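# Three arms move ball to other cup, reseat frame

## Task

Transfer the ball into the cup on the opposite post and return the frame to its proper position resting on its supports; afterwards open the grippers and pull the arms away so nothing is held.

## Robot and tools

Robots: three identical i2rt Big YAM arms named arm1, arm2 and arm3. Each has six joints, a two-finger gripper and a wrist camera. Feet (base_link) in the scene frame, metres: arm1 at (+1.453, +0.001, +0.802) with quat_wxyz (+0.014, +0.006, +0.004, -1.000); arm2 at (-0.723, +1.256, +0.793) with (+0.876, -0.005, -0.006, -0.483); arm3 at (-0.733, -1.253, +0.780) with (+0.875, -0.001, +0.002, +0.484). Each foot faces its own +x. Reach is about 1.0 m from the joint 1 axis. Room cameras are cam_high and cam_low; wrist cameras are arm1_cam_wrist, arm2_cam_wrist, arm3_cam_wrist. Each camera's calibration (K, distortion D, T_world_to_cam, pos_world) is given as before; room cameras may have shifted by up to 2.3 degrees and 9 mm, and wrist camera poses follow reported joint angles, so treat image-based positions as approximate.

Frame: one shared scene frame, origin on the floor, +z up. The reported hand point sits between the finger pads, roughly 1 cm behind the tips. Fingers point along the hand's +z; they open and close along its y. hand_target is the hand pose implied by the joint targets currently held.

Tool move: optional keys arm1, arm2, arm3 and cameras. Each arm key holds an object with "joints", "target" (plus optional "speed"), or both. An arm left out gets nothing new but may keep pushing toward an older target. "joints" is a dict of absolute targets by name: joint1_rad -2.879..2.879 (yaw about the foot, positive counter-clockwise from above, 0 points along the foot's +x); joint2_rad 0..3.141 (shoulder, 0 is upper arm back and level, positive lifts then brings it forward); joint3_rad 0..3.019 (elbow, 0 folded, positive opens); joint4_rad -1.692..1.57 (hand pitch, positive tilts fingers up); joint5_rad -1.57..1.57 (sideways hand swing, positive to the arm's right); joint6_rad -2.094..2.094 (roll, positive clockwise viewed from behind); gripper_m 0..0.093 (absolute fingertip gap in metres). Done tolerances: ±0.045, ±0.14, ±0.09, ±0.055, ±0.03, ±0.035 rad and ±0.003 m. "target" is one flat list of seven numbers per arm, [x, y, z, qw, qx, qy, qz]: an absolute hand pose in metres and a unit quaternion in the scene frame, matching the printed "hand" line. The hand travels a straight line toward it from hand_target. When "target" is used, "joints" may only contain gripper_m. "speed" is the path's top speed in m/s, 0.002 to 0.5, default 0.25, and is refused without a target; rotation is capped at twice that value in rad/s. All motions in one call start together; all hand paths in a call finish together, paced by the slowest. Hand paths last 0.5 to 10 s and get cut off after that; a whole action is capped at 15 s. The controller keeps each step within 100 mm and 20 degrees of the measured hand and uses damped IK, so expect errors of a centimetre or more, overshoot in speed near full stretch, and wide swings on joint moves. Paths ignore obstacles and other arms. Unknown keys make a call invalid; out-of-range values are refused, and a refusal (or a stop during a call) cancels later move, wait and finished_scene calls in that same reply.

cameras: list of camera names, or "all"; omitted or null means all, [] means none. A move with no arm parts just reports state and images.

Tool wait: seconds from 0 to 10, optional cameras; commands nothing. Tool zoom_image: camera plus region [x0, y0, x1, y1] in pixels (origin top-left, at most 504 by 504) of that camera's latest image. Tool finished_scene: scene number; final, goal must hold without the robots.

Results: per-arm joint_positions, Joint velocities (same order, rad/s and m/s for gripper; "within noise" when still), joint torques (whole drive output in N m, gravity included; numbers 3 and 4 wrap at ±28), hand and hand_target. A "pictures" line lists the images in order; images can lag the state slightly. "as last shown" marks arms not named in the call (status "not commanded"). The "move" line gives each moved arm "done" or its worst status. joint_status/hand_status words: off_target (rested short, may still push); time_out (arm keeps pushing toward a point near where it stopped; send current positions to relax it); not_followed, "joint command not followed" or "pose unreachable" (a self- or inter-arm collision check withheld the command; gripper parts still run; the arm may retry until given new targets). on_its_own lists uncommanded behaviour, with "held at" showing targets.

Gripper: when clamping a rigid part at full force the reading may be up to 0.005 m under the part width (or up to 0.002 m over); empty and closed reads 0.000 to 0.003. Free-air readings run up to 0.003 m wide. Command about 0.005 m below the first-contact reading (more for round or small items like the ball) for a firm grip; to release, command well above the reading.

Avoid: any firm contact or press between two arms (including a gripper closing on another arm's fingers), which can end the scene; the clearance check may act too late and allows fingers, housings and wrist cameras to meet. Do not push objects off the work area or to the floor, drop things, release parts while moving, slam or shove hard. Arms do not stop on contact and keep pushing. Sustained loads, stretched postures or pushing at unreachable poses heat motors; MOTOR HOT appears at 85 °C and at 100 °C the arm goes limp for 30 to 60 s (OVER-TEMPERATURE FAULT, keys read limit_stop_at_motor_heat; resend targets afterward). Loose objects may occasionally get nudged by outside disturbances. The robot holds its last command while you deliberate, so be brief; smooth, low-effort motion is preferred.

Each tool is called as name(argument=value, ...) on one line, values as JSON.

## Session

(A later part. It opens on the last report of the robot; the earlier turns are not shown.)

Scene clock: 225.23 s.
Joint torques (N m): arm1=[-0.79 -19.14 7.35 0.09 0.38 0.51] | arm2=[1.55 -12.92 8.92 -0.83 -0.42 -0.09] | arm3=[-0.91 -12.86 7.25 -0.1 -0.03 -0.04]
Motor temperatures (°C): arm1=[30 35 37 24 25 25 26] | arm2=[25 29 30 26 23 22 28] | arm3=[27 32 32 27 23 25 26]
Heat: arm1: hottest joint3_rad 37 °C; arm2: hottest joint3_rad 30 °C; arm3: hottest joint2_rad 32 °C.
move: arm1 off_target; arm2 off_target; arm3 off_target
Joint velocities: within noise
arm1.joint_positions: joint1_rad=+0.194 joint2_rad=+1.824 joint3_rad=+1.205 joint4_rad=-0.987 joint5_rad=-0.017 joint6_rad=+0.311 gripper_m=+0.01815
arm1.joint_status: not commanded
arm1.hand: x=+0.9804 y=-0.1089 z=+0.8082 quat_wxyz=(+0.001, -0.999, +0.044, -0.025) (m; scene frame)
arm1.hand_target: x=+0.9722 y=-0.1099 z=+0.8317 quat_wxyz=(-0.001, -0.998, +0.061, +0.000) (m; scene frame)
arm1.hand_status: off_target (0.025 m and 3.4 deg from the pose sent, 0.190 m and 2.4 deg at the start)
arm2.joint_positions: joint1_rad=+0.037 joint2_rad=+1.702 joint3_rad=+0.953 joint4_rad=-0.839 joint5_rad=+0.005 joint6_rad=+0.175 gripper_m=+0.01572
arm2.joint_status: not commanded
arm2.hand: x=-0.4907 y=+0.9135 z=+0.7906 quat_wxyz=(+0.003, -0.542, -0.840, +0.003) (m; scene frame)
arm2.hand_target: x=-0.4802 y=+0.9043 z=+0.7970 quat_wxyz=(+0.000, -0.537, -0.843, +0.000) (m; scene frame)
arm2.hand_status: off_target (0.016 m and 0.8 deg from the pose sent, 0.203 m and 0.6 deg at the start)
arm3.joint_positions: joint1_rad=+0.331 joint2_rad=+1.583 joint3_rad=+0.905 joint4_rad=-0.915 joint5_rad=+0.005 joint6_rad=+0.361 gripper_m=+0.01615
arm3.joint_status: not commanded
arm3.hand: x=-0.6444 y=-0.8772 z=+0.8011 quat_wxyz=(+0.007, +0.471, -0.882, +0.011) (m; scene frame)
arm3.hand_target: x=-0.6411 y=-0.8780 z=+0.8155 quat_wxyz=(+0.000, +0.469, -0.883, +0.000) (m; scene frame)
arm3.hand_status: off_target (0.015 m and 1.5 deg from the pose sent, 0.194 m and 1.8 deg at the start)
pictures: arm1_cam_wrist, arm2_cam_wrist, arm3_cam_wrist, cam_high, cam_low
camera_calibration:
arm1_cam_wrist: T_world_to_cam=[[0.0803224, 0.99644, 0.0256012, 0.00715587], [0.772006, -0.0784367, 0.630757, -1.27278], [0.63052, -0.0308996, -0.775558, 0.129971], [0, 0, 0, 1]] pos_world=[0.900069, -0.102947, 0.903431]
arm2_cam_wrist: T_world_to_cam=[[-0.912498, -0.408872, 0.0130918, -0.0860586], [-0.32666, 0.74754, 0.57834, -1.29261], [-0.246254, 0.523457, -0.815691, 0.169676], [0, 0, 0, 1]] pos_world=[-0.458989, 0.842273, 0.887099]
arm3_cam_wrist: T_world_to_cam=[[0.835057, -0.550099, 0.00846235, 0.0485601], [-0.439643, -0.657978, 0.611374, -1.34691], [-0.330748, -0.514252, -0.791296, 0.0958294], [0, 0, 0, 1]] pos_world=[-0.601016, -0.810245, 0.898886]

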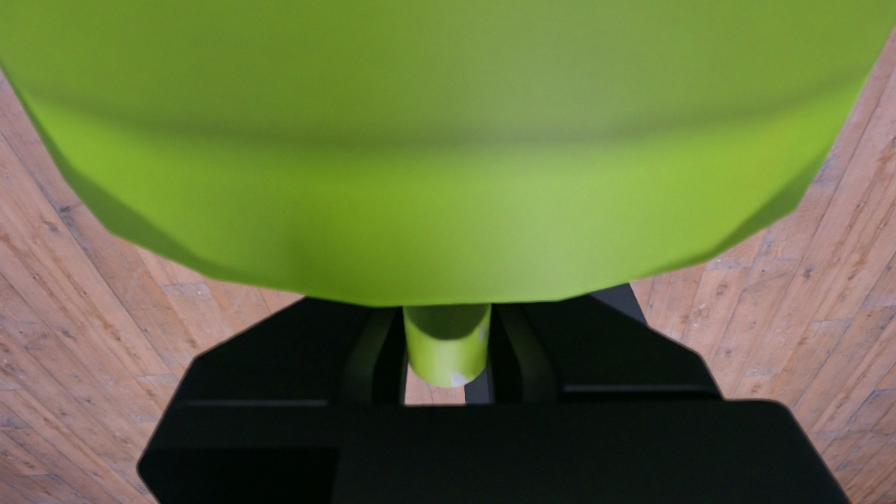

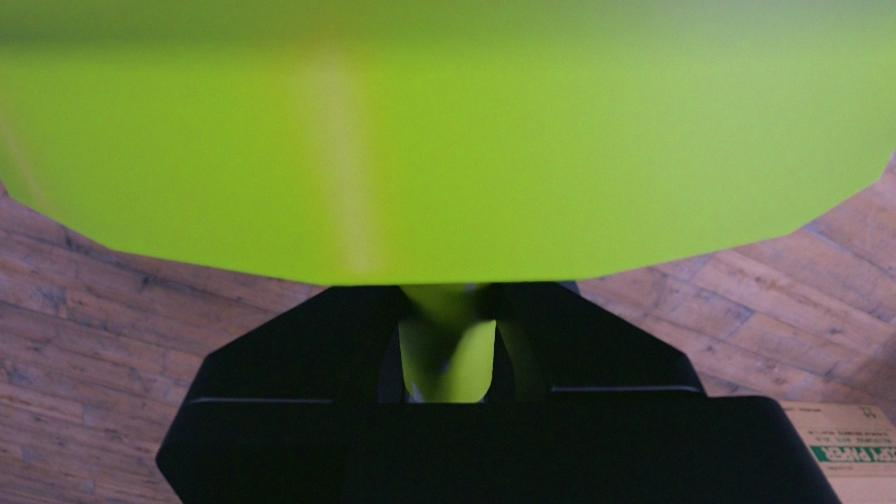

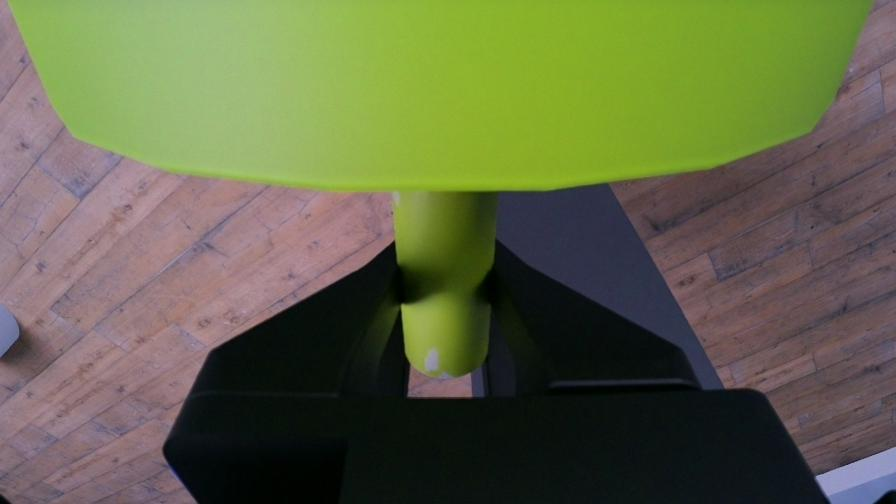

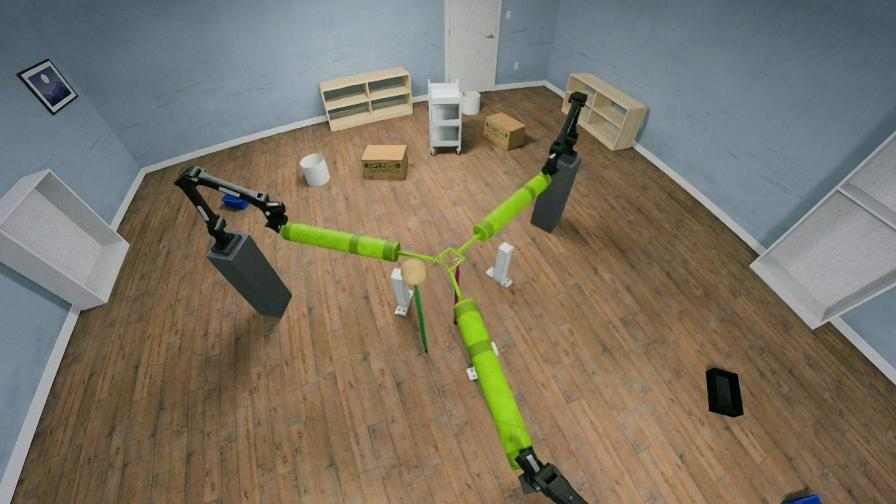

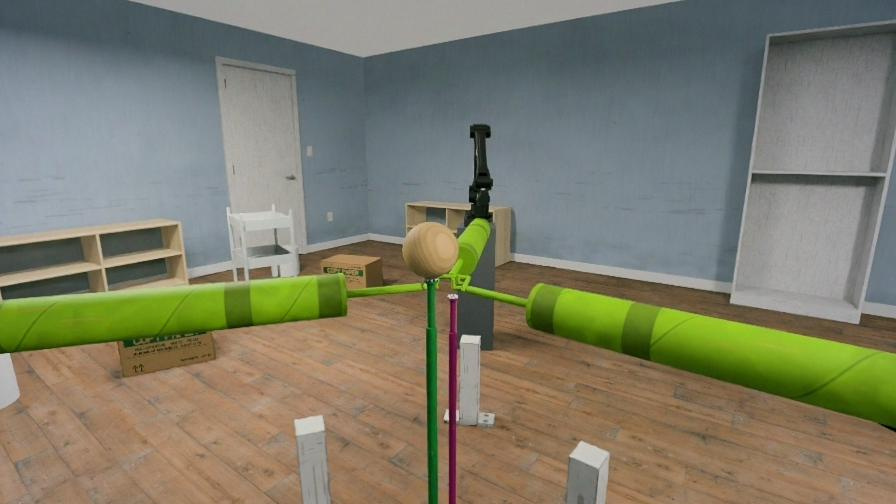

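move(arm1={"target":[1.057,-0.272,0.832,0,0.998,-0.061,0],"speed":0.1}, arm2={"target":[-0.395,0.742,0.801,0,-0.537,-0.843,0],"speed":0.1}, arm3={"target":[-0.556,-1.04,0.806,0,0.469,-0.883,0],"speed":0.1}, cameras=["cam_high","cam_low"])

zoom_image(camera="cam_high", region=[350, 210, 490, 350])

zoom_image(camera="cam_low", region=[380, 210, 520, 350])

Scene clock: 244.13 s.
Joint torques (N m): arm1=[-0.56 -17.96 8.13 -0.12 0.6 0.54] | arm2=[1.79 -20.01 10.95 -0.77 -0.42 -0.05] | arm3=[-1.44 -8.18 7.13 -0.02 -0.04 -0.08]
Motor temperatures (°C): arm1=[30 35 36 24 26 25 26] | arm2=[25 31 35 26 24 22 29] | arm3=[27 32 31 27 23 25 26]
Heat: arm1: hottest joint3_rad 36 °C; arm2: hottest joint3_rad 35 °C; arm3: hottest joint2_rad 32 °C.
move: arm1 off_target; arm2 off_target; arm3 done
Joint velocities: within noise
arm1.joint_positions: joint1_rad=+0.573 joint2_rad=+1.787 joint3_rad=+1.151 joint4_rad=-0.970 joint5_rad=-0.017 joint6_rad=+0.687 gripper_m=+0.01815
arm1.joint_status: not commanded
arm1.hand: x=+1.0678 y=-0.2663 z=+0.8084 quat_wxyz=(+0.008, -0.999, +0.043, -0.024) (m; scene frame)
arm1.hand_target: x=+1.0574 y=-0.2718 z=+0.8319 quat_wxyz=(-0.001, -0.998, +0.061, +0.000) (m; scene frame)
arm1.hand_status: off_target (0.027 m and 3.6 deg from the pose sent, 0.182 m and 3.4 deg at the start)
arm2.joint_positions: joint1_rad=-0.002 joint2_rad=+2.090 joint3_rad=+1.572 joint4_rad=-1.081 joint5_rad=+0.005 joint6_rad=+0.135 gripper_m=+0.01572
arm2.joint_status: not commanded
arm2.hand: x=-0.4089 y=+0.7527 z=+0.7933 quat_wxyz=(+0.007, -0.542, -0.840, +0.001) (m; scene frame)
arm2.hand_target: x=-0.3954 y=+0.7427 z=+0.8011 quat_wxyz=(-0.001, -0.537, -0.843, +0.000) (m; scene frame)
arm2.hand_status: off_target (0.019 m and 1.1 deg from the pose sent, 0.197 m and 0.8 deg at the start)
arm3.joint_positions: joint1_rad=-0.116 joint2_rad=+1.312 joint3_rad=+0.605 joint4_rad=-0.876 joint5_rad=+0.003 joint6_rad=-0.088 gripper_m=+0.01615
arm3.joint_status: not commanded
arm3.hand: x=-0.5589 y=-1.0369 z=+0.7983 quat_wxyz=(+0.007, +0.472, -0.881, +0.004) (m; scene frame)
arm3.hand_target: x=-0.5561 y=-1.0399 z=+0.8056 quat_wxyz=(+0.000, +0.469, -0.883, +0.000) (m; scene frame)
arm3.hand_status: done (0.009 m and 1.1 deg from the pose sent, 0.185 m and 1.5 deg at the start)
pictures: cam_high, cam_low

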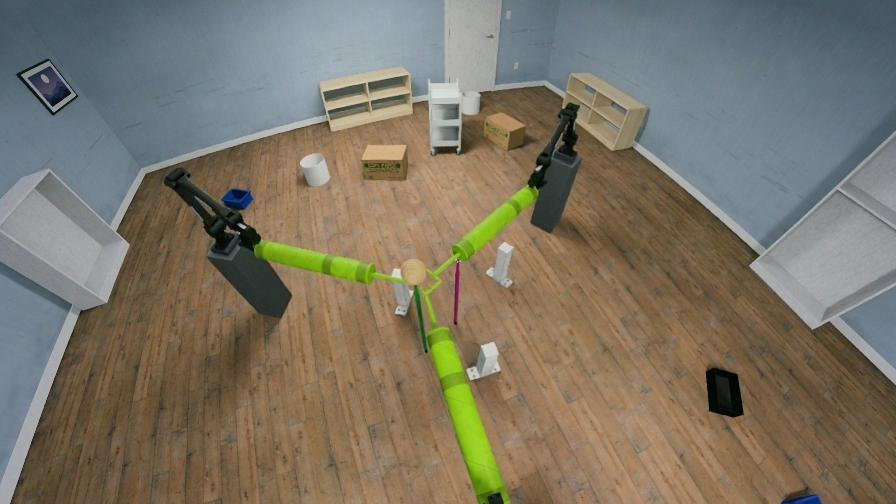

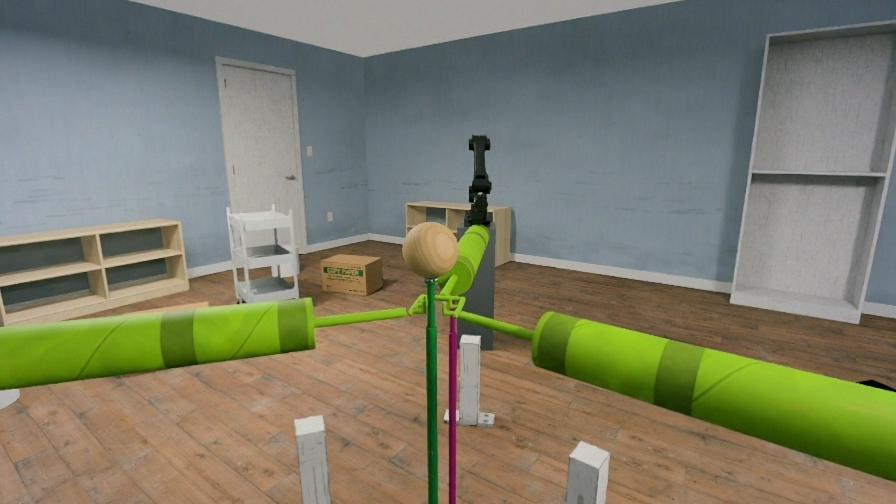

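Scaled by 3.600 from the camera's 896x504 image, which has a finer 1280x720 frame.

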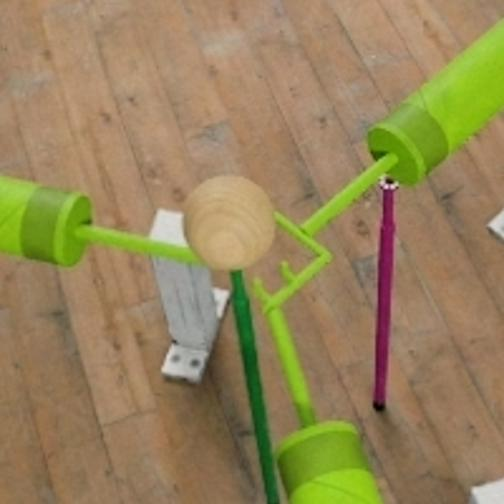

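Scaled by 3.600 from the camera's 896x504 image, which has a finer 1280x720 frame.

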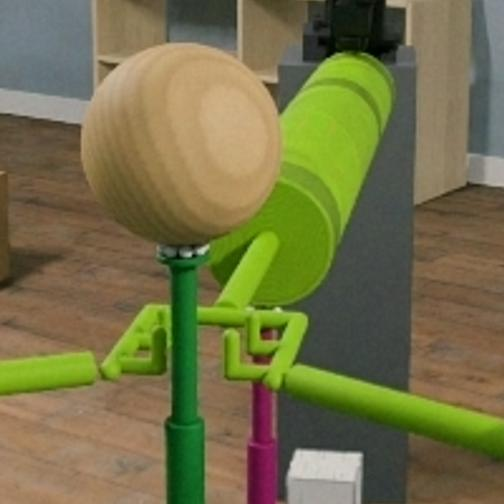

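move(arm1={"target":[1.072,-0.305,0.832,0,0.998,-0.061,0],"speed":0.06}, arm2={"target":[-0.377,0.712,0.801,0,-0.537,-0.843,0],"speed":0.06}, arm3={"target":[-0.541,-1.071,0.806,0,0.469,-0.883,0],"speed":0.06}, cameras=["cam_high","cam_low"])

zoom_image(camera="cam_high", region=[350, 210, 490, 350])

zoom_image(camera="cam_low", region=[380, 210, 520, 350])

Scene clock: 253.23 s.
Joint torques (N m): arm1=[-0.32 -16.73 9.83 -0.47 0.63 0.57] | arm2=[1.85 -21.25 11.49 -0.65 -0.41 -0.02] | arm3=[-1.38 -7.65 6.89 -0.24 -0.06 -0.07]
Motor temperatures (°C): arm1=[30 35 35 24 26 25 26] | arm2=[25 32 35 26 24 21 29] | arm3=[27 32 32 27 23 25 26]
Heat: arm1: hottest joint2_rad 35 °C; arm2: hottest joint3_rad 35 °C; arm3: hottest joint2_rad 32 °C.
move: arm1 off_target; arm2 off_target; arm3 done
Joint velocities: within noise
arm1.joint_positions: joint1_rad=+0.643 joint2_rad=+1.787 joint3_rad=+1.153 joint4_rad=-0.968 joint5_rad=-0.017 joint6_rad=+0.757 gripper_m=+0.01815
arm1.joint_status: not commanded
arm1.hand: x=+1.0864 y=-0.2938 z=+0.8090 quat_wxyz=(+0.008, -0.999, +0.043, -0.022) (m; scene frame)
arm1.hand_target: x=+1.0726 y=-0.3047 z=+0.8323 quat_wxyz=(-0.001, -0.998, +0.061, +0.000) (m; scene frame)
arm1.hand_status: off_target (0.029 m and 3.4 deg from the pose sent, 0.046 m and 3.6 deg at the start)
arm2.joint_positions: joint1_rad=-0.004 joint2_rad=+2.173 joint3_rad=+1.717 joint4_rad=-1.149 joint5_rad=+0.005 joint6_rad=+0.130 gripper_m=+0.01572
arm2.joint_status: not commanded
arm2.hand: x=-0.3921 y=+0.7236 z=+0.7932 quat_wxyz=(+0.010, -0.541, -0.841, +0.000) (m; scene frame)
arm2.hand_target: x=-0.3774 y=+0.7128 z=+0.8013 quat_wxyz=(-0.001, -0.537, -0.843, +0.000) (m; scene frame)
arm2.hand_status: off_target (0.021 m and 1.2 deg from the pose sent, 0.052 m and 1.0 deg at the start)
arm3.joint_positions: joint1_rad=-0.235 joint2_rad=+1.275 joint3_rad=+0.579 joint4_rad=-0.876 joint5_rad=+0.002 joint6_rad=-0.208 gripper_m=+0.01615
arm3.joint_status: not commanded
arm3.hand: x=-0.5405 y=-1.0653 z=+0.8002 quat_wxyz=(+0.002, +0.472, -0.881, +0.002) (m; scene frame)
arm3.hand_target: x=-0.5410 y=-1.0708 z=+0.8056 quat_wxyz=(+0.000, +0.469, -0.883, +0.000) (m; scene frame)
arm3.hand_status: done (0.008 m and 0.5 deg from the pose sent, 0.039 m and 1.1 deg at the start)
pictures: cam_high, cam_low

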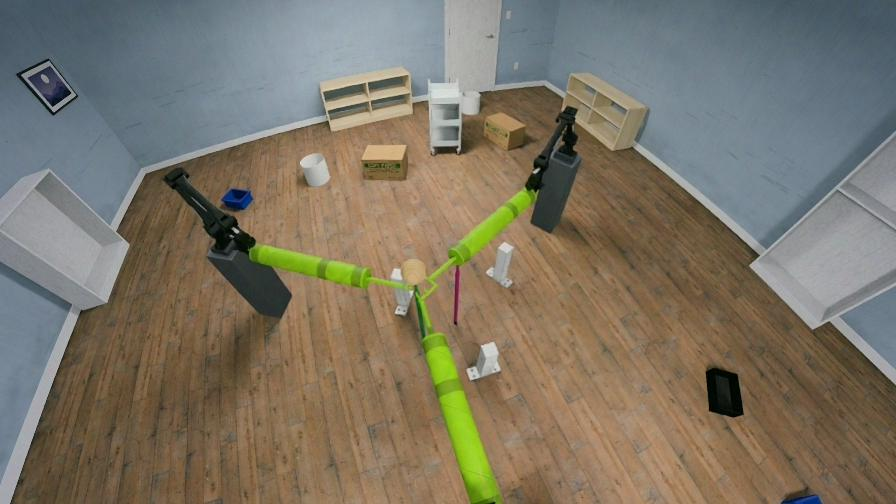

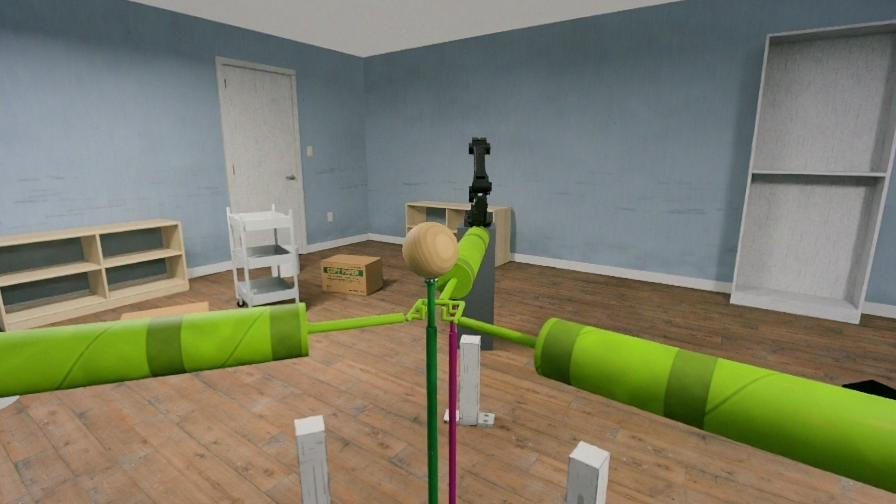

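Scaled by 3.600 from the camera's 896x504 image, which has a finer 1280x720 frame.

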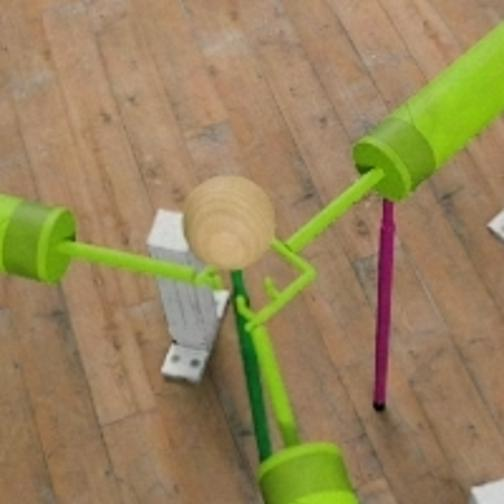

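Scaled by 3.600 from the camera's 896x504 image, which has a finer 1280x720 frame.

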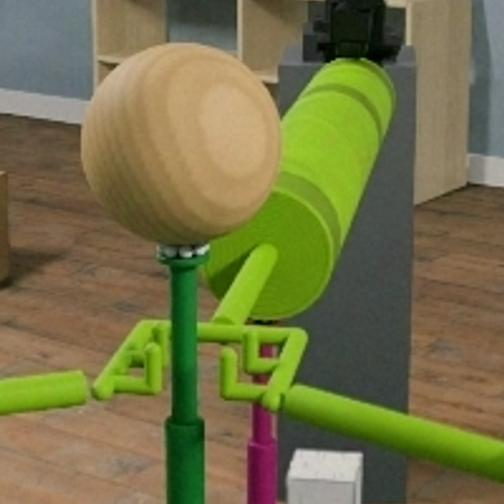

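move(arm1={"target":[1.071,-0.309,0.912,0,0.998,-0.061,0],"speed":0.06}, arm2={"target":[-0.375,0.708,0.885,0,-0.537,-0.843,0],"speed":0.06}, arm3={"target":[-0.541,-1.073,0.88,0,0.469,-0.883,0],"speed":0.06}, cameras=["cam_high","cam_low"])

zoom_image(camera="cam_high", region=[350, 210, 490, 350])

zoom_image(camera="cam_low", region=[380, 210, 520, 350])

Scene clock: 274.10 s.
Joint torques (N m): arm1=[-1.73 -18.55 10.92 -1.59 0.79 0.41] | arm2=[2.43 -24.12 11.97 -1.36 -0.43 0.02] | arm3=[-0.67 -6.71 11.48 -1.48 -0.24 -0.03]
Motor temperatures (°C): arm1=[30 34 38 24 26 25 27] | arm2=[25 33 37 26 23 21 29] | arm3=[27 31 31 27 23 25 27]
Heat: arm1: hottest joint3_rad 38 °C; arm2: hottest joint3_rad 37 °C; arm3: hottest joint2_rad 31 °C.
move: arm1 off_target; arm2 off_target; arm3 off_target
Joint velocities: within noise
arm1.joint_positions: joint1_rad=+0.666 joint2_rad=+1.720 joint3_rad=+1.259 joint4_rad=-1.140 joint5_rad=-0.020 joint6_rad=+0.781 gripper_m=+0.01815
arm1.joint_status: not commanded
arm1.hand: x=+1.0849 y=-0.3097 z=+0.8740 quat_wxyz=(+0.007, -0.999, +0.044, -0.023) (m; scene frame)
arm1.hand_target: x=+1.0720 y=-0.3086 z=+0.9112 quat_wxyz=(-0.001, -0.998, +0.061, +0.000) (m; scene frame)
arm1.hand_status: off_target (0.040 m and 3.4 deg from the pose sent, 0.105 m and 3.4 deg at the start)
arm2.joint_positions: joint1_rad=-0.012 joint2_rad=+2.145 joint3_rad=+1.840 joint4_rad=-1.315 joint5_rad=+0.005 joint6_rad=+0.125 gripper_m=+0.01572
arm2.joint_status: not commanded
arm2.hand: x=-0.3918 y=+0.7138 z=+0.8541 quat_wxyz=(+0.017, -0.542, -0.840, -0.004) (m; scene frame)
arm2.hand_target: x=-0.3757 y=+0.7092 z=+0.8850 quat_wxyz=(-0.001, -0.537, -0.844, +0.000) (m; scene frame)
arm2.hand_status: off_target (0.036 m and 2.1 deg from the pose sent, 0.095 m and 1.2 deg at the start)
arm3.joint_positions: joint1_rad=-0.250 joint2_rad=+1.131 joint3_rad=+0.654 joint4_rad=-1.104 joint5_rad=+0.006 joint6_rad=-0.218 gripper_m=+0.01615
arm3.joint_status: not commanded
arm3.hand: x=-0.5448 y=-1.0756 z=+0.8591 quat_wxyz=(+0.007, +0.471, -0.882, +0.005) (m; scene frame)
arm3.hand_target: x=-0.5410 y=-1.0729 z=+0.8790 quat_wxyz=(+0.000, +0.469, -0.883, +0.000) (m; scene frame)
arm3.hand_status: off_target (0.021 m and 1.0 deg from the pose sent, 0.080 m and 0.5 deg at the start)
pictures: cam_high, cam_low

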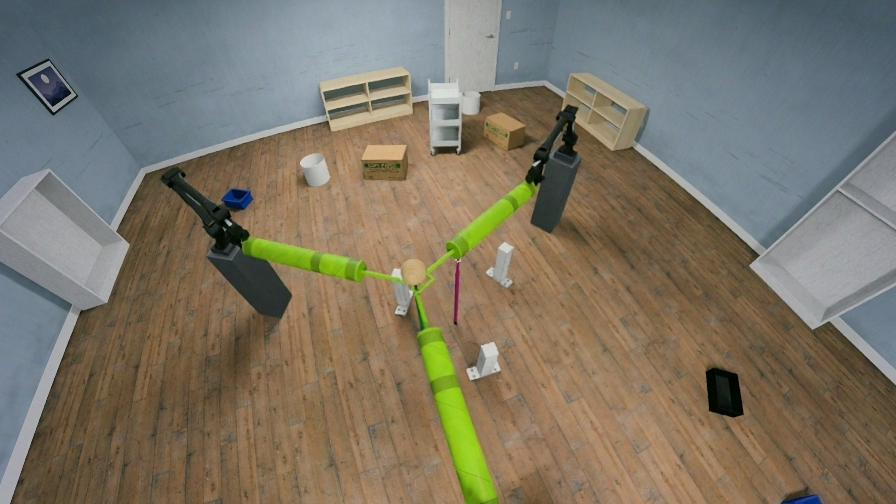

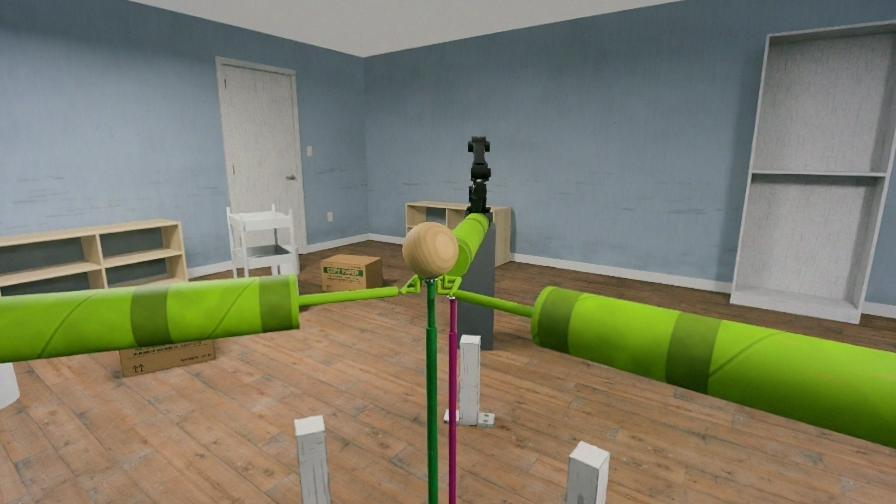

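Scaled by 3.600 from the camera's 896x504 image, which has a finer 1280x720 frame.

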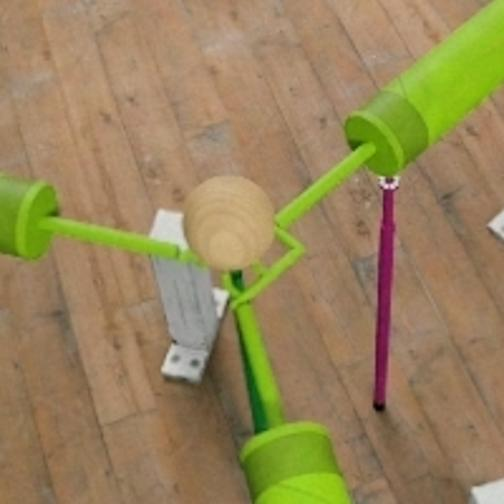

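Scaled by 3.600 from the camera's 896x504 image, which has a finer 1280x720 frame.

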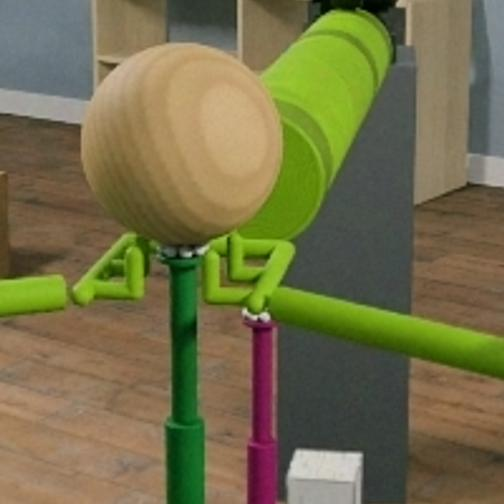

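move(arm1={"target":[1.069,-0.299,0.912,0,0.998,-0.061,0],"speed":0.05}, arm2={"target":[-0.375,0.716,0.891,0,-0.537,-0.843,0],"speed":0.05}, arm3={"target":[-0.539,-1.064,0.879,0,0.469,-0.883,0],"speed":0.05}, cameras=["cam_high","cam_low"])

move(arm1={"target":[1.069,-0.299,0.942,0,0.998,-0.061,0],"speed":0.04}, arm2={"target":[-0.375,0.716,0.921,0,-0.537,-0.843,0],"speed":0.04}, arm3={"target":[-0.539,-1.064,0.909,0,0.469,-0.883,0],"speed":0.04}, cameras=["cam_high","cam_low"])

zoom_image(camera="cam_high", region=[350, 210, 490, 350])

zoom_image(camera="cam_low", region=[380, 210, 520, 350])

Scene clock: 288.70 s.
Joint torques (N m): arm1=[-3.31 -18.73 9.84 -1.26 0.76 0.24] | arm2=[3.02 -25.35 10.54 -1.25 -0.34 0.09] | arm3=[0.85 -4.95 12.34 -1.05 -0.27 0.18]
Motor temperatures (°C): arm1=[30 36 40 24 27 25 27] | arm2=[25 35 42 26 23 21 29] | arm3=[27 31 35 27 23 25 27]
Heat: arm1: hottest joint3_rad 40 °C; arm2: hottest joint3_rad 42 °C; arm3: hottest joint3_rad 35 °C.
move: arm1 off_target; arm2 off_target; arm3 off_target
Joint velocities: within noise
arm1.joint_positions: joint1_rad=+0.666 joint2_rad=+1.714 joint3_rad=+1.259 joint4_rad=-1.146 joint5_rad=-0.019 joint6_rad=+0.781 gripper_m=+0.01815
arm1.joint_status: not commanded
arm1.hand: x=+1.0856 y=-0.3089 z=+0.8771 quat_wxyz=(+0.008, -0.999, +0.044, -0.023) (m; scene frame)
arm1.hand_target: x=+1.0701 y=-0.2989 z=+0.9109 quat_wxyz=(+0.000, -0.998, +0.061, +0.000) (m; scene frame)
arm1.hand_status: off_target (0.040 m and 3.4 deg from the pose sent, 0.043 m and 3.5 deg at the start)
arm2.joint_positions: joint1_rad=-0.012 joint2_rad=+2.140 joint3_rad=+1.840 joint4_rad=-1.320 joint5_rad=+0.002 joint6_rad=+0.125 gripper_m=+0.01572
arm2.joint_status: not commanded
arm2.hand: x=-0.3918 y=+0.7147 z=+0.8573 quat_wxyz=(+0.016, -0.542, -0.840, -0.005) (m; scene frame)
arm2.hand_target: x=-0.3756 y=+0.7168 z=+0.8905 quat_wxyz=(+0.000, -0.537, -0.844, +0.000) (m; scene frame)
arm2.hand_status: off_target (0.038 m and 2.1 deg from the pose sent, 0.041 m and 2.1 deg at the start)
arm3.joint_positions: joint1_rad=-0.249 joint2_rad=+1.131 joint3_rad=+0.658 joint4_rad=-1.107 joint5_rad=+0.006 joint6_rad=-0.218 gripper_m=+0.01615
arm3.joint_status: not commanded
arm3.hand: x=-0.5440 y=-1.0747 z=+0.8606 quat_wxyz=(+0.006, +0.471, -0.882, +0.005) (m; scene frame)
arm3.hand_target: x=-0.5391 y=-1.0642 z=+0.8784 quat_wxyz=(+0.000, +0.469, -0.883, +0.000) (m; scene frame)
arm3.hand_status: off_target (0.022 m and 0.9 deg from the pose sent, 0.024 m and 1.0 deg at the start)
pictures: cam_high, cam_low

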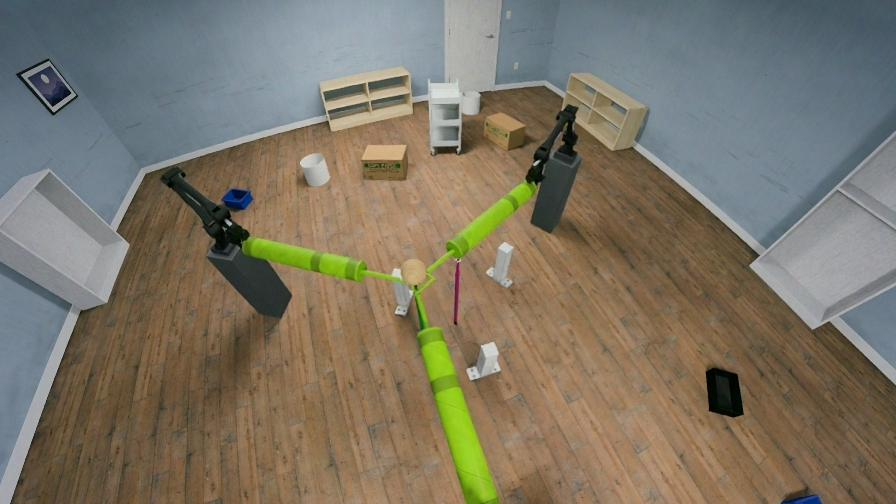

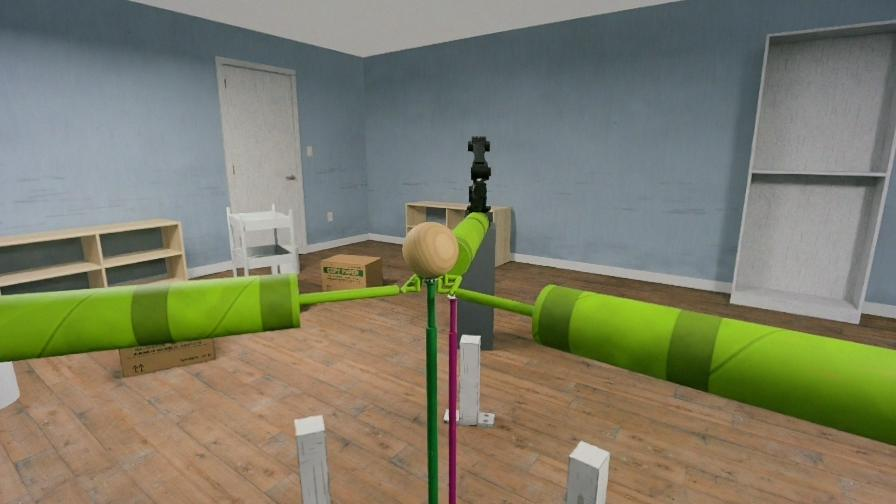

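Scene clock: 290.07 s.
Joint torques (N m): arm1=[-2.96 -18.9 11.6 -1.81 0.64 0.27] | arm2=[3.02 -24.82 12.12 -1.58 -0.31 0.08] | arm3=[0.85 -7 12.83 -1.48 -0.28 0.18]
Motor temperatures (°C): arm1=[30 36 40 24 27 25 27] | arm2=[25 35 42 26 23 21 29] | arm3=[27 31 35 27 23 25 27]
Heat: arm1: hottest joint3_rad 40 °C; arm2: hottest joint3_rad 42 °C; arm3: hottest joint3_rad 35 °C.
move: arm1 off_target; arm2 off_target; arm3 off_target
Joint velocities: within noise
arm1.joint_positions: joint1_rad=+0.662 joint2_rad=+1.688 joint3_rad=+1.286 joint4_rad=-1.207 joint5_rad=-0.016 joint6_rad=+0.779 gripper_m=+0.01815
arm1.joint_status: not commanded
arm1.hand: x=+1.0864 y=-0.3050 z=+0.8982 quat_wxyz=(+0.012, -0.999, +0.044, -0.025) (m; scene frame)
arm1.hand_target: x=+1.0705 y=-0.2985 z=+0.9406 quat_wxyz=(+0.000, -0.998, +0.061, +0.000) (m; scene frame)
arm1.hand_status: off_target (0.048 m and 3.7 deg from the pose sent, 0.068 m and 3.4 deg at the start)
arm2.joint_positions: joint1_rad=-0.012 joint2_rad=+2.117 joint3_rad=+1.869 joint4_rad=-1.376 joint5_rad=+0.001 joint6_rad=+0.125 gripper_m=+0.01572
arm2.joint_status: not commanded
arm2.hand: x=-0.3929 y=+0.7171 z=+0.8828 quat_wxyz=(+0.018, -0.542, -0.840, -0.006) (m; scene frame)
arm2.hand_target: x=-0.3760 y=+0.7173 z=+0.9206 quat_wxyz=(-0.001, -0.537, -0.844, +0.000) (m; scene frame)
arm2.hand_status: off_target (0.042 m and 2.3 deg from the pose sent, 0.066 m and 2.1 deg at the start)
arm3.joint_positions: joint1_rad=-0.249 joint2_rad=+1.122 joint3_rad=+0.712 joint4_rad=-1.190 joint5_rad=+0.006 joint6_rad=-0.218 gripper_m=+0.01615
arm3.joint_status: not commanded
arm3.hand: x=-0.5426 y=-1.0733 z=+0.8815 quat_wxyz=(+0.016, +0.471, -0.882, +0.008) (m; scene frame)
arm3.hand_target: x=-0.5391 y=-1.0645 z=+0.9076 quat_wxyz=(+0.000, +0.469, -0.883, +0.000) (m; scene frame)
arm3.hand_status: off_target (0.029 m and 2.0 deg from the pose sent, 0.050 m and 0.9 deg at the start)
pictures: cam_high, cam_low

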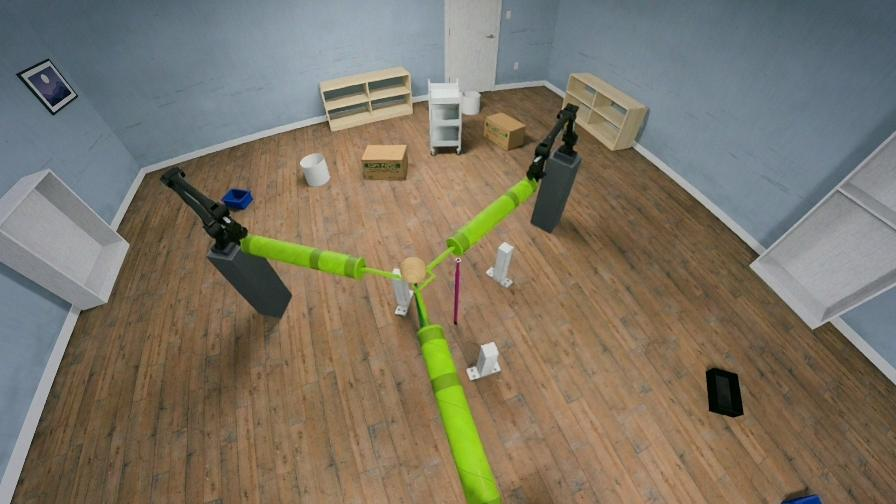

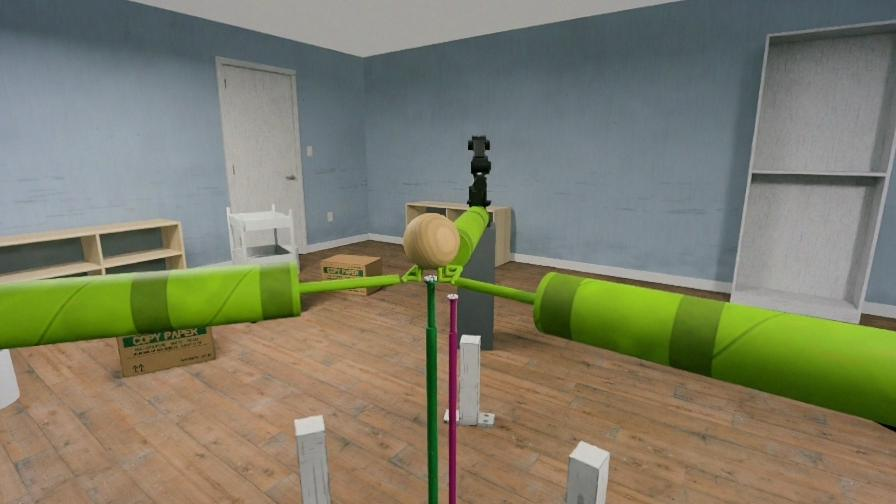

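Scaled by 3.600 from the camera's 896x504 image, which has a finer 1280x720 frame.

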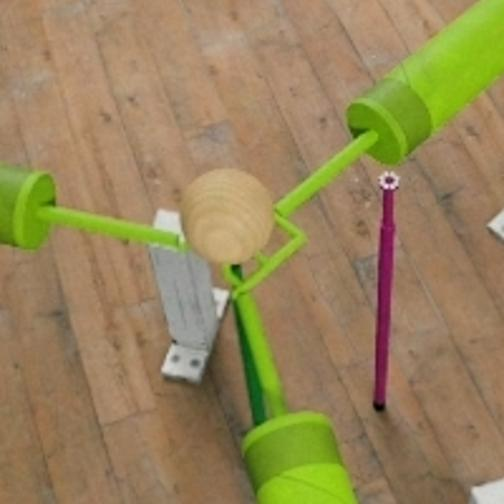

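Scaled by 3.600 from the camera's 896x504 image, which has a finer 1280x720 frame.

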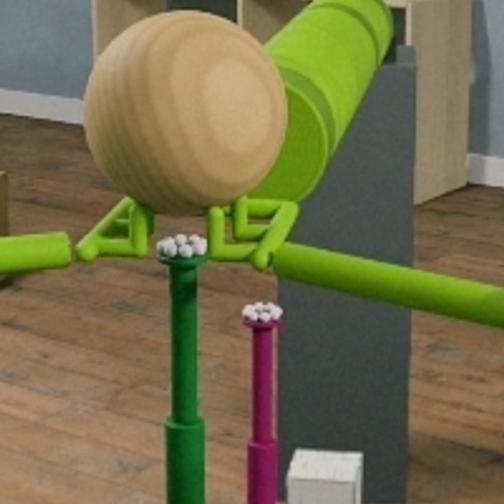

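move(arm1={"target":[1.069,-0.299,0.966,0,0.998,-0.061,0],"speed":0.05}, arm2={"target":[-0.375,0.716,0.937,0,-0.537,-0.843,0],"speed":0.05}, arm3={"target":[-0.539,-1.064,0.934,0,0.469,-0.883,0],"speed":0.05}, cameras=[])

move(arm1={"target":[1.002,-0.164,0.966,0,0.998,-0.061,0],"speed":0.06}, arm2={"target":[-0.442,0.851,0.932,0,-0.537,-0.843,0],"speed":0.06}, arm3={"target":[-0.606,-0.929,0.938,0,0.469,-0.883,0],"speed":0.06}, cameras=["cam_high","cam_low"])

Scene clock: 300.30 s.
Joint torques (N m): arm1=[-2.96 -18.78 12.42 -1.73 0.69 0.27] | arm2=[3.02 -24.23 12.33 -1.46 -0.31 0.09] | arm3=[0.79 -6.95 13.39 -1.47 -0.28 0.17]
Motor temperatures (°C): arm1=[30 36 39 24 27 25 27] | arm2=[25 35 42 26 23 21 29] | arm3=[27 31 37 27 23 25 27]
Heat: arm1: hottest joint3_rad 39 °C; arm2: hottest joint3_rad 42 °C; arm3: hottest joint3_rad 37 °C.
move: arm1 off_target; arm2 off_target; arm3 off_target
Joint velocities: within noise
arm1.joint_positions: joint1_rad=+0.662 joint2_rad=+1.670 joint3_rad=+1.324 joint4_rad=-1.269 joint5_rad=-0.017 joint6_rad=+0.779 gripper_m=+0.01815
arm1.joint_status: not commanded
arm1.hand: x=+1.0866 y=-0.3052 z=+0.9202 quat_wxyz=(+0.013, -0.999, +0.044, -0.027) (m; scene frame)
arm1.hand_target: x=+1.0709 y=-0.2983 z=+0.9646 quat_wxyz=(+0.000, -0.998, +0.061, +0.000) (m; scene frame)
arm1.hand_status: off_target (0.049 m and 4.0 deg from the pose sent, 0.070 m and 3.7 deg at the start)
arm2.joint_positions: joint1_rad=-0.012 joint2_rad=+2.104 joint3_rad=+1.898 joint4_rad=-1.417 joint5_rad=+0.001 joint6_rad=+0.125 gripper_m=+0.01572
arm2.joint_status: not commanded
arm2.hand: x=-0.3929 y=+0.7171 z=+0.9018 quat_wxyz=(+0.017, -0.542, -0.840, -0.006) (m; scene frame)
arm2.hand_target: x=-0.3760 y=+0.7173 z=+0.9367 quat_wxyz=(-0.001, -0.537, -0.844, +0.000) (m; scene frame)
arm2.hand_status: off_target (0.039 m and 2.2 deg from the pose sent, 0.057 m and 2.3 deg at the start)
arm3.joint_positions: joint1_rad=-0.249 joint2_rad=+1.099 joint3_rad=+0.759 joint4_rad=-1.266 joint5_rad=+0.006 joint6_rad=-0.218 gripper_m=+0.01615
arm3.joint_status: not commanded
arm3.hand: x=-0.5425 y=-1.0733 z=+0.9039 quat_wxyz=(+0.018, +0.471, -0.882, +0.009) (m; scene frame)
arm3.hand_target: x=-0.5392 y=-1.0646 z=+0.9326 quat_wxyz=(+0.000, +0.469, -0.883, +0.000) (m; scene frame)
arm3.hand_status: off_target (0.032 m and 2.3 deg from the pose sent, 0.053 m and 2.0 deg at the start)
pictures: none
No camera images: "cameras" was empty.

Scene clock: 303.43 s.
Joint torques (N m): arm1=[-4.31 -17.9 10.73 -0.68 0.54 0.14] | arm2=[4.13 -19.55 7.6 0.01 -0.34 0.19] | arm3=[0.91 -7.3 13.7 -0.25 -0.11 0.22]
Motor temperatures (°C): arm1=[30 36 39 24 27 25 27] | arm2=[25 36 42 26 23 21 29] | arm3=[27 30 37 27 23 25 27]
Heat: arm1: hottest joint3_rad 39 °C; arm2: hottest joint3_rad 42 °C; arm3: hottest joint3_rad 37 °C.
move: arm1 off_target; arm2 off_target; arm3 off_target
Joint velocities: within noise
arm1.joint_positions: joint1_rad=+0.362 joint2_rad=+1.647 joint3_rad=+1.324 joint4_rad=-1.294 joint5_rad=-0.017 joint6_rad=+0.477 gripper_m=+0.01815
arm1.joint_status: not commanded
arm1.hand: x=+1.0184 y=-0.1815 z=+0.9311 quat_wxyz=(+0.007, -0.999, +0.043, -0.030) (m; scene frame)
arm1.hand_target: x=+1.0038 y=-0.1641 z=+0.9652 quat_wxyz=(+0.001, -0.998, +0.061, +0.000) (m; scene frame)
arm1.hand_status: off_target (0.042 m and 4.1 deg from the pose sent, 0.171 m and 4.0 deg at the start)
arm2.joint_positions: joint1_rad=+0.008 joint2_rad=+1.731 joint3_rad=+1.372 joint4_rad=-1.266 joint5_rad=+0.001 joint6_rad=+0.147 gripper_m=+0.01572
arm2.joint_status: not commanded
arm2.hand: x=-0.4578 y=+0.8423 z=+0.9145 quat_wxyz=(+0.019, -0.542, -0.840, -0.006) (m; scene frame)
arm2.hand_target: x=-0.4425 y=+0.8511 z=+0.9317 quat_wxyz=(+0.000, -0.537, -0.844, -0.001) (m; scene frame)
arm2.hand_status: off_target (0.025 m and 2.3 deg from the pose sent, 0.146 m and 2.2 deg at the start)
arm3.joint_positions: joint1_rad=+0.177 joint2_rad=+1.284 joint3_rad=+0.935 joint4_rad=-1.266 joint5_rad=+0.005 joint6_rad=+0.205 gripper_m=+0.01615
arm3.joint_status: not commanded
arm3.hand: x=-0.6092 y=-0.9488 z=+0.9152 quat_wxyz=(+0.017, +0.472, -0.881, +0.016) (m; scene frame)
arm3.hand_target: x=-0.6064 y=-0.9300 z=+0.9379 quat_wxyz=(+0.000, +0.469, -0.883, -0.001) (m; scene frame)
arm3.hand_status: off_target (0.030 m and 2.7 deg from the pose sent, 0.161 m and 2.3 deg at the start)
pictures: cam_high, cam_low

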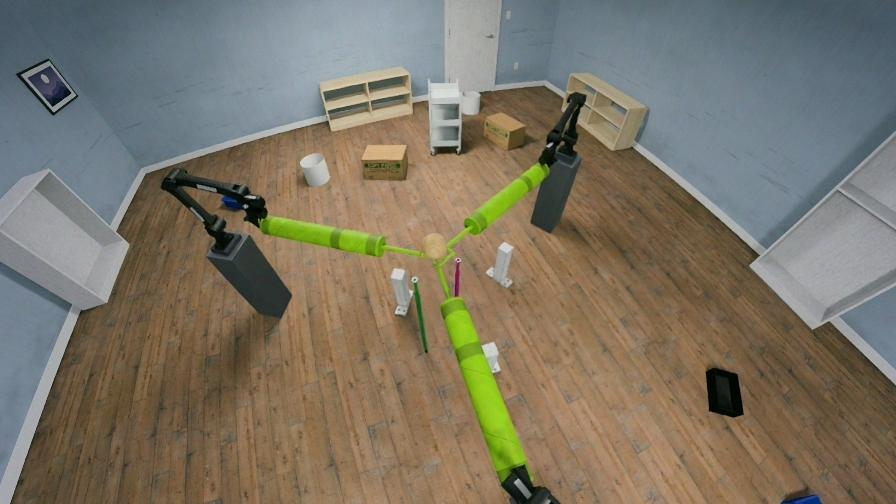

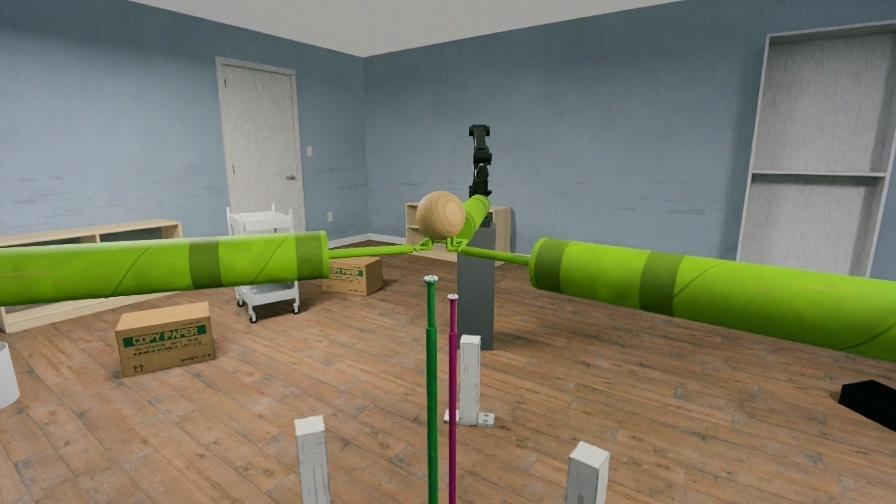

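move(arm1={"target":[0.935,-0.012,0.960,0,0.998,-0.061,0],"speed":0.06}, arm2={"target":[-0.509,1.003,0.922,0,-0.537,-0.843,0],"speed":0.06}, arm3={"target":[-0.673,-0.777,0.940,0,0.469,-0.883,0],"speed":0.06}, cameras=["cam_high","cam_low"])

zoom_image(camera="cam_high", region=[390, 180, 530, 320])

zoom_image(camera="cam_low", region=[380, 180, 520, 320])

Scene clock: 314.93 s.
Joint torques (N m): arm1=[-3.02 -16.85 13.49 -0.72 0.29 0.27] | arm2=[3.25 -12.45 7.34 -0.06 -0.32 0.17] | arm3=[0.97 -12.63 13.97 -1.06 -0.1 0.22]
Motor temperatures (°C): arm1=[30 35 40 24 26 25 27] | arm2=[25 38 41 26 23 22 29] | arm3=[27 30 41 27 23 25 27]
Heat: arm1: hottest joint3_rad 40 °C; arm2: hottest joint3_rad 41 °C; arm3: hottest joint3_rad 41 °C.
move: arm1 off_target; arm2 off_target; arm3 off_target
Joint velocities: within noise
arm1.joint_positions: joint1_rad=+0.016 joint2_rad=+1.719 joint3_rad=+1.400 joint4_rad=-1.304 joint5_rad=-0.016 joint6_rad=+0.132 gripper_m=+0.01815
arm1.joint_status: not commanded
arm1.hand: x=+0.9572 y=-0.0250 z=+0.9257 quat_wxyz=(-0.001, -0.999, +0.044, -0.032) (m; scene frame)
arm1.hand_target: x=+0.9374 y=-0.0119 z=+0.9600 quat_wxyz=(+0.000, -0.998, +0.061, +0.001) (m; scene frame)
arm1.hand_status: off_target (0.043 m and 4.2 deg from the pose sent, 0.191 m and 4.1 deg at the start)
arm2.joint_positions: joint1_rad=+0.113 joint2_rad=+1.331 joint3_rad=+0.906 joint4_rad=-1.199 joint5_rad=+0.000 joint6_rad=+0.243 gripper_m=+0.01572
arm2.joint_status: not commanded
arm2.hand: x=-0.5161 y=+0.9981 z=+0.9098 quat_wxyz=(+0.018, -0.539, -0.842, -0.004) (m; scene frame)
arm2.hand_target: x=-0.5092 y=+1.0030 z=+0.9217 quat_wxyz=(+0.000, -0.537, -0.844, -0.001) (m; scene frame)
arm2.hand_status: off_target (0.015 m and 2.2 deg from the pose sent, 0.169 m and 2.4 deg at the start)
arm3.joint_positions: joint1_rad=+0.424 joint2_rad=+1.627 joint3_rad=+1.296 joint4_rad=-1.270 joint5_rad=+0.007 joint6_rad=+0.453 gripper_m=+0.01615
arm3.joint_status: not commanded
arm3.hand: x=-0.6688 y=-0.7925 z=+0.9127 quat_wxyz=(+0.008, +0.472, -0.881, +0.015) (m; scene frame)
arm3.hand_target: x=-0.6731 y=-0.7782 z=+0.9398 quat_wxyz=(+0.000, +0.469, -0.883, -0.001) (m; scene frame)
arm3.hand_status: off_target (0.032 m and 2.0 deg from the pose sent, 0.185 m and 2.8 deg at the start)
pictures: cam_high, cam_low

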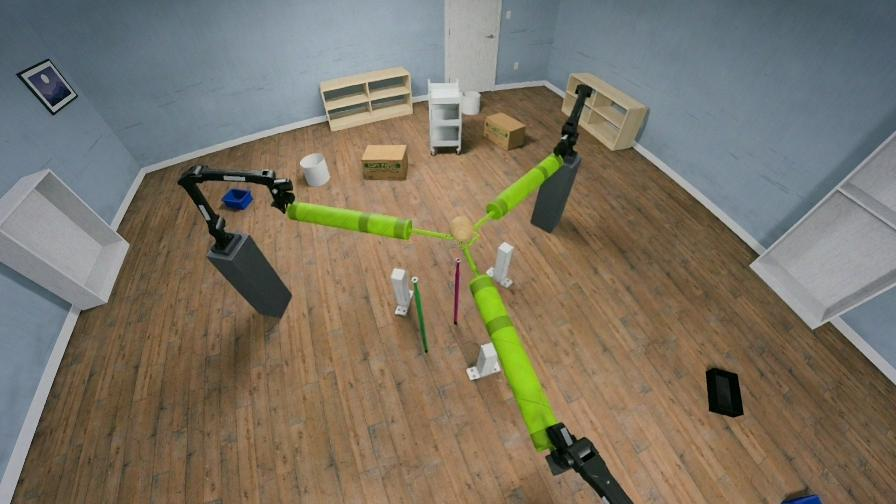

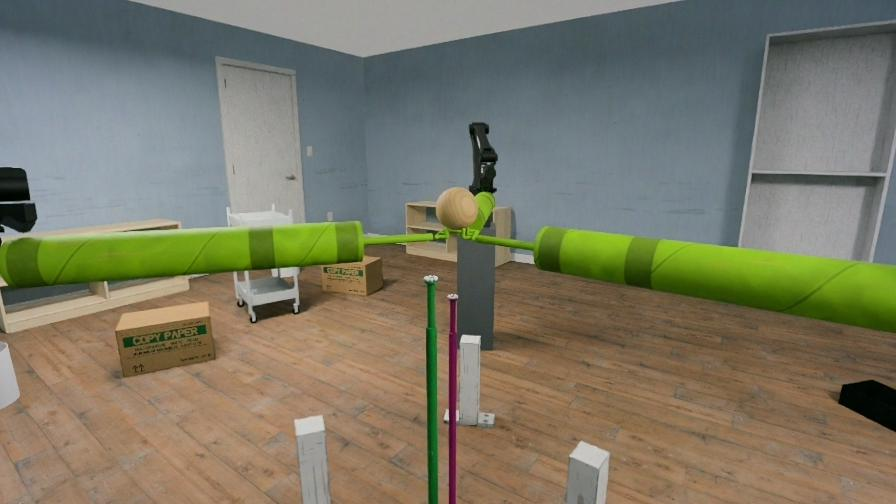

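Scaled by 3.600 from the camera's 896x504 image, which has a finer 1280x720 frame.

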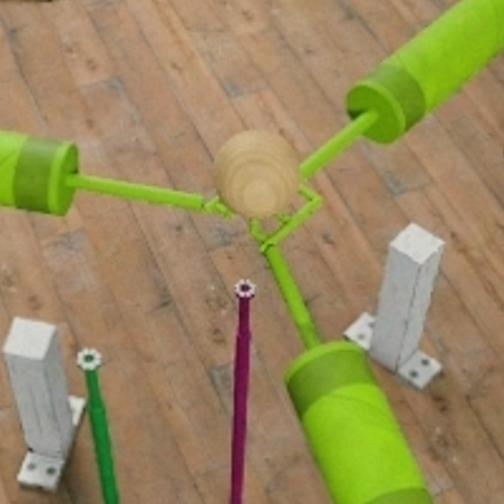

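Scaled by 3.600 from the camera's 896x504 image, which has a finer 1280x720 frame.

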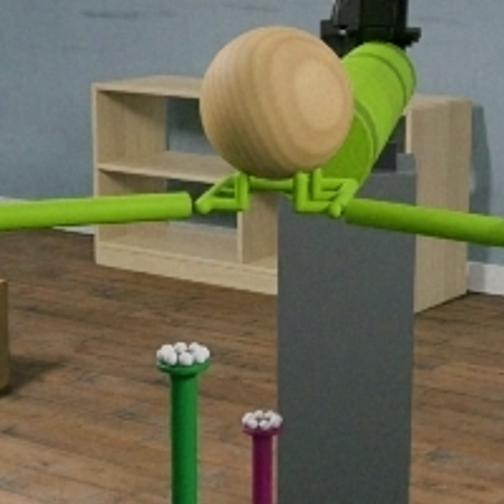

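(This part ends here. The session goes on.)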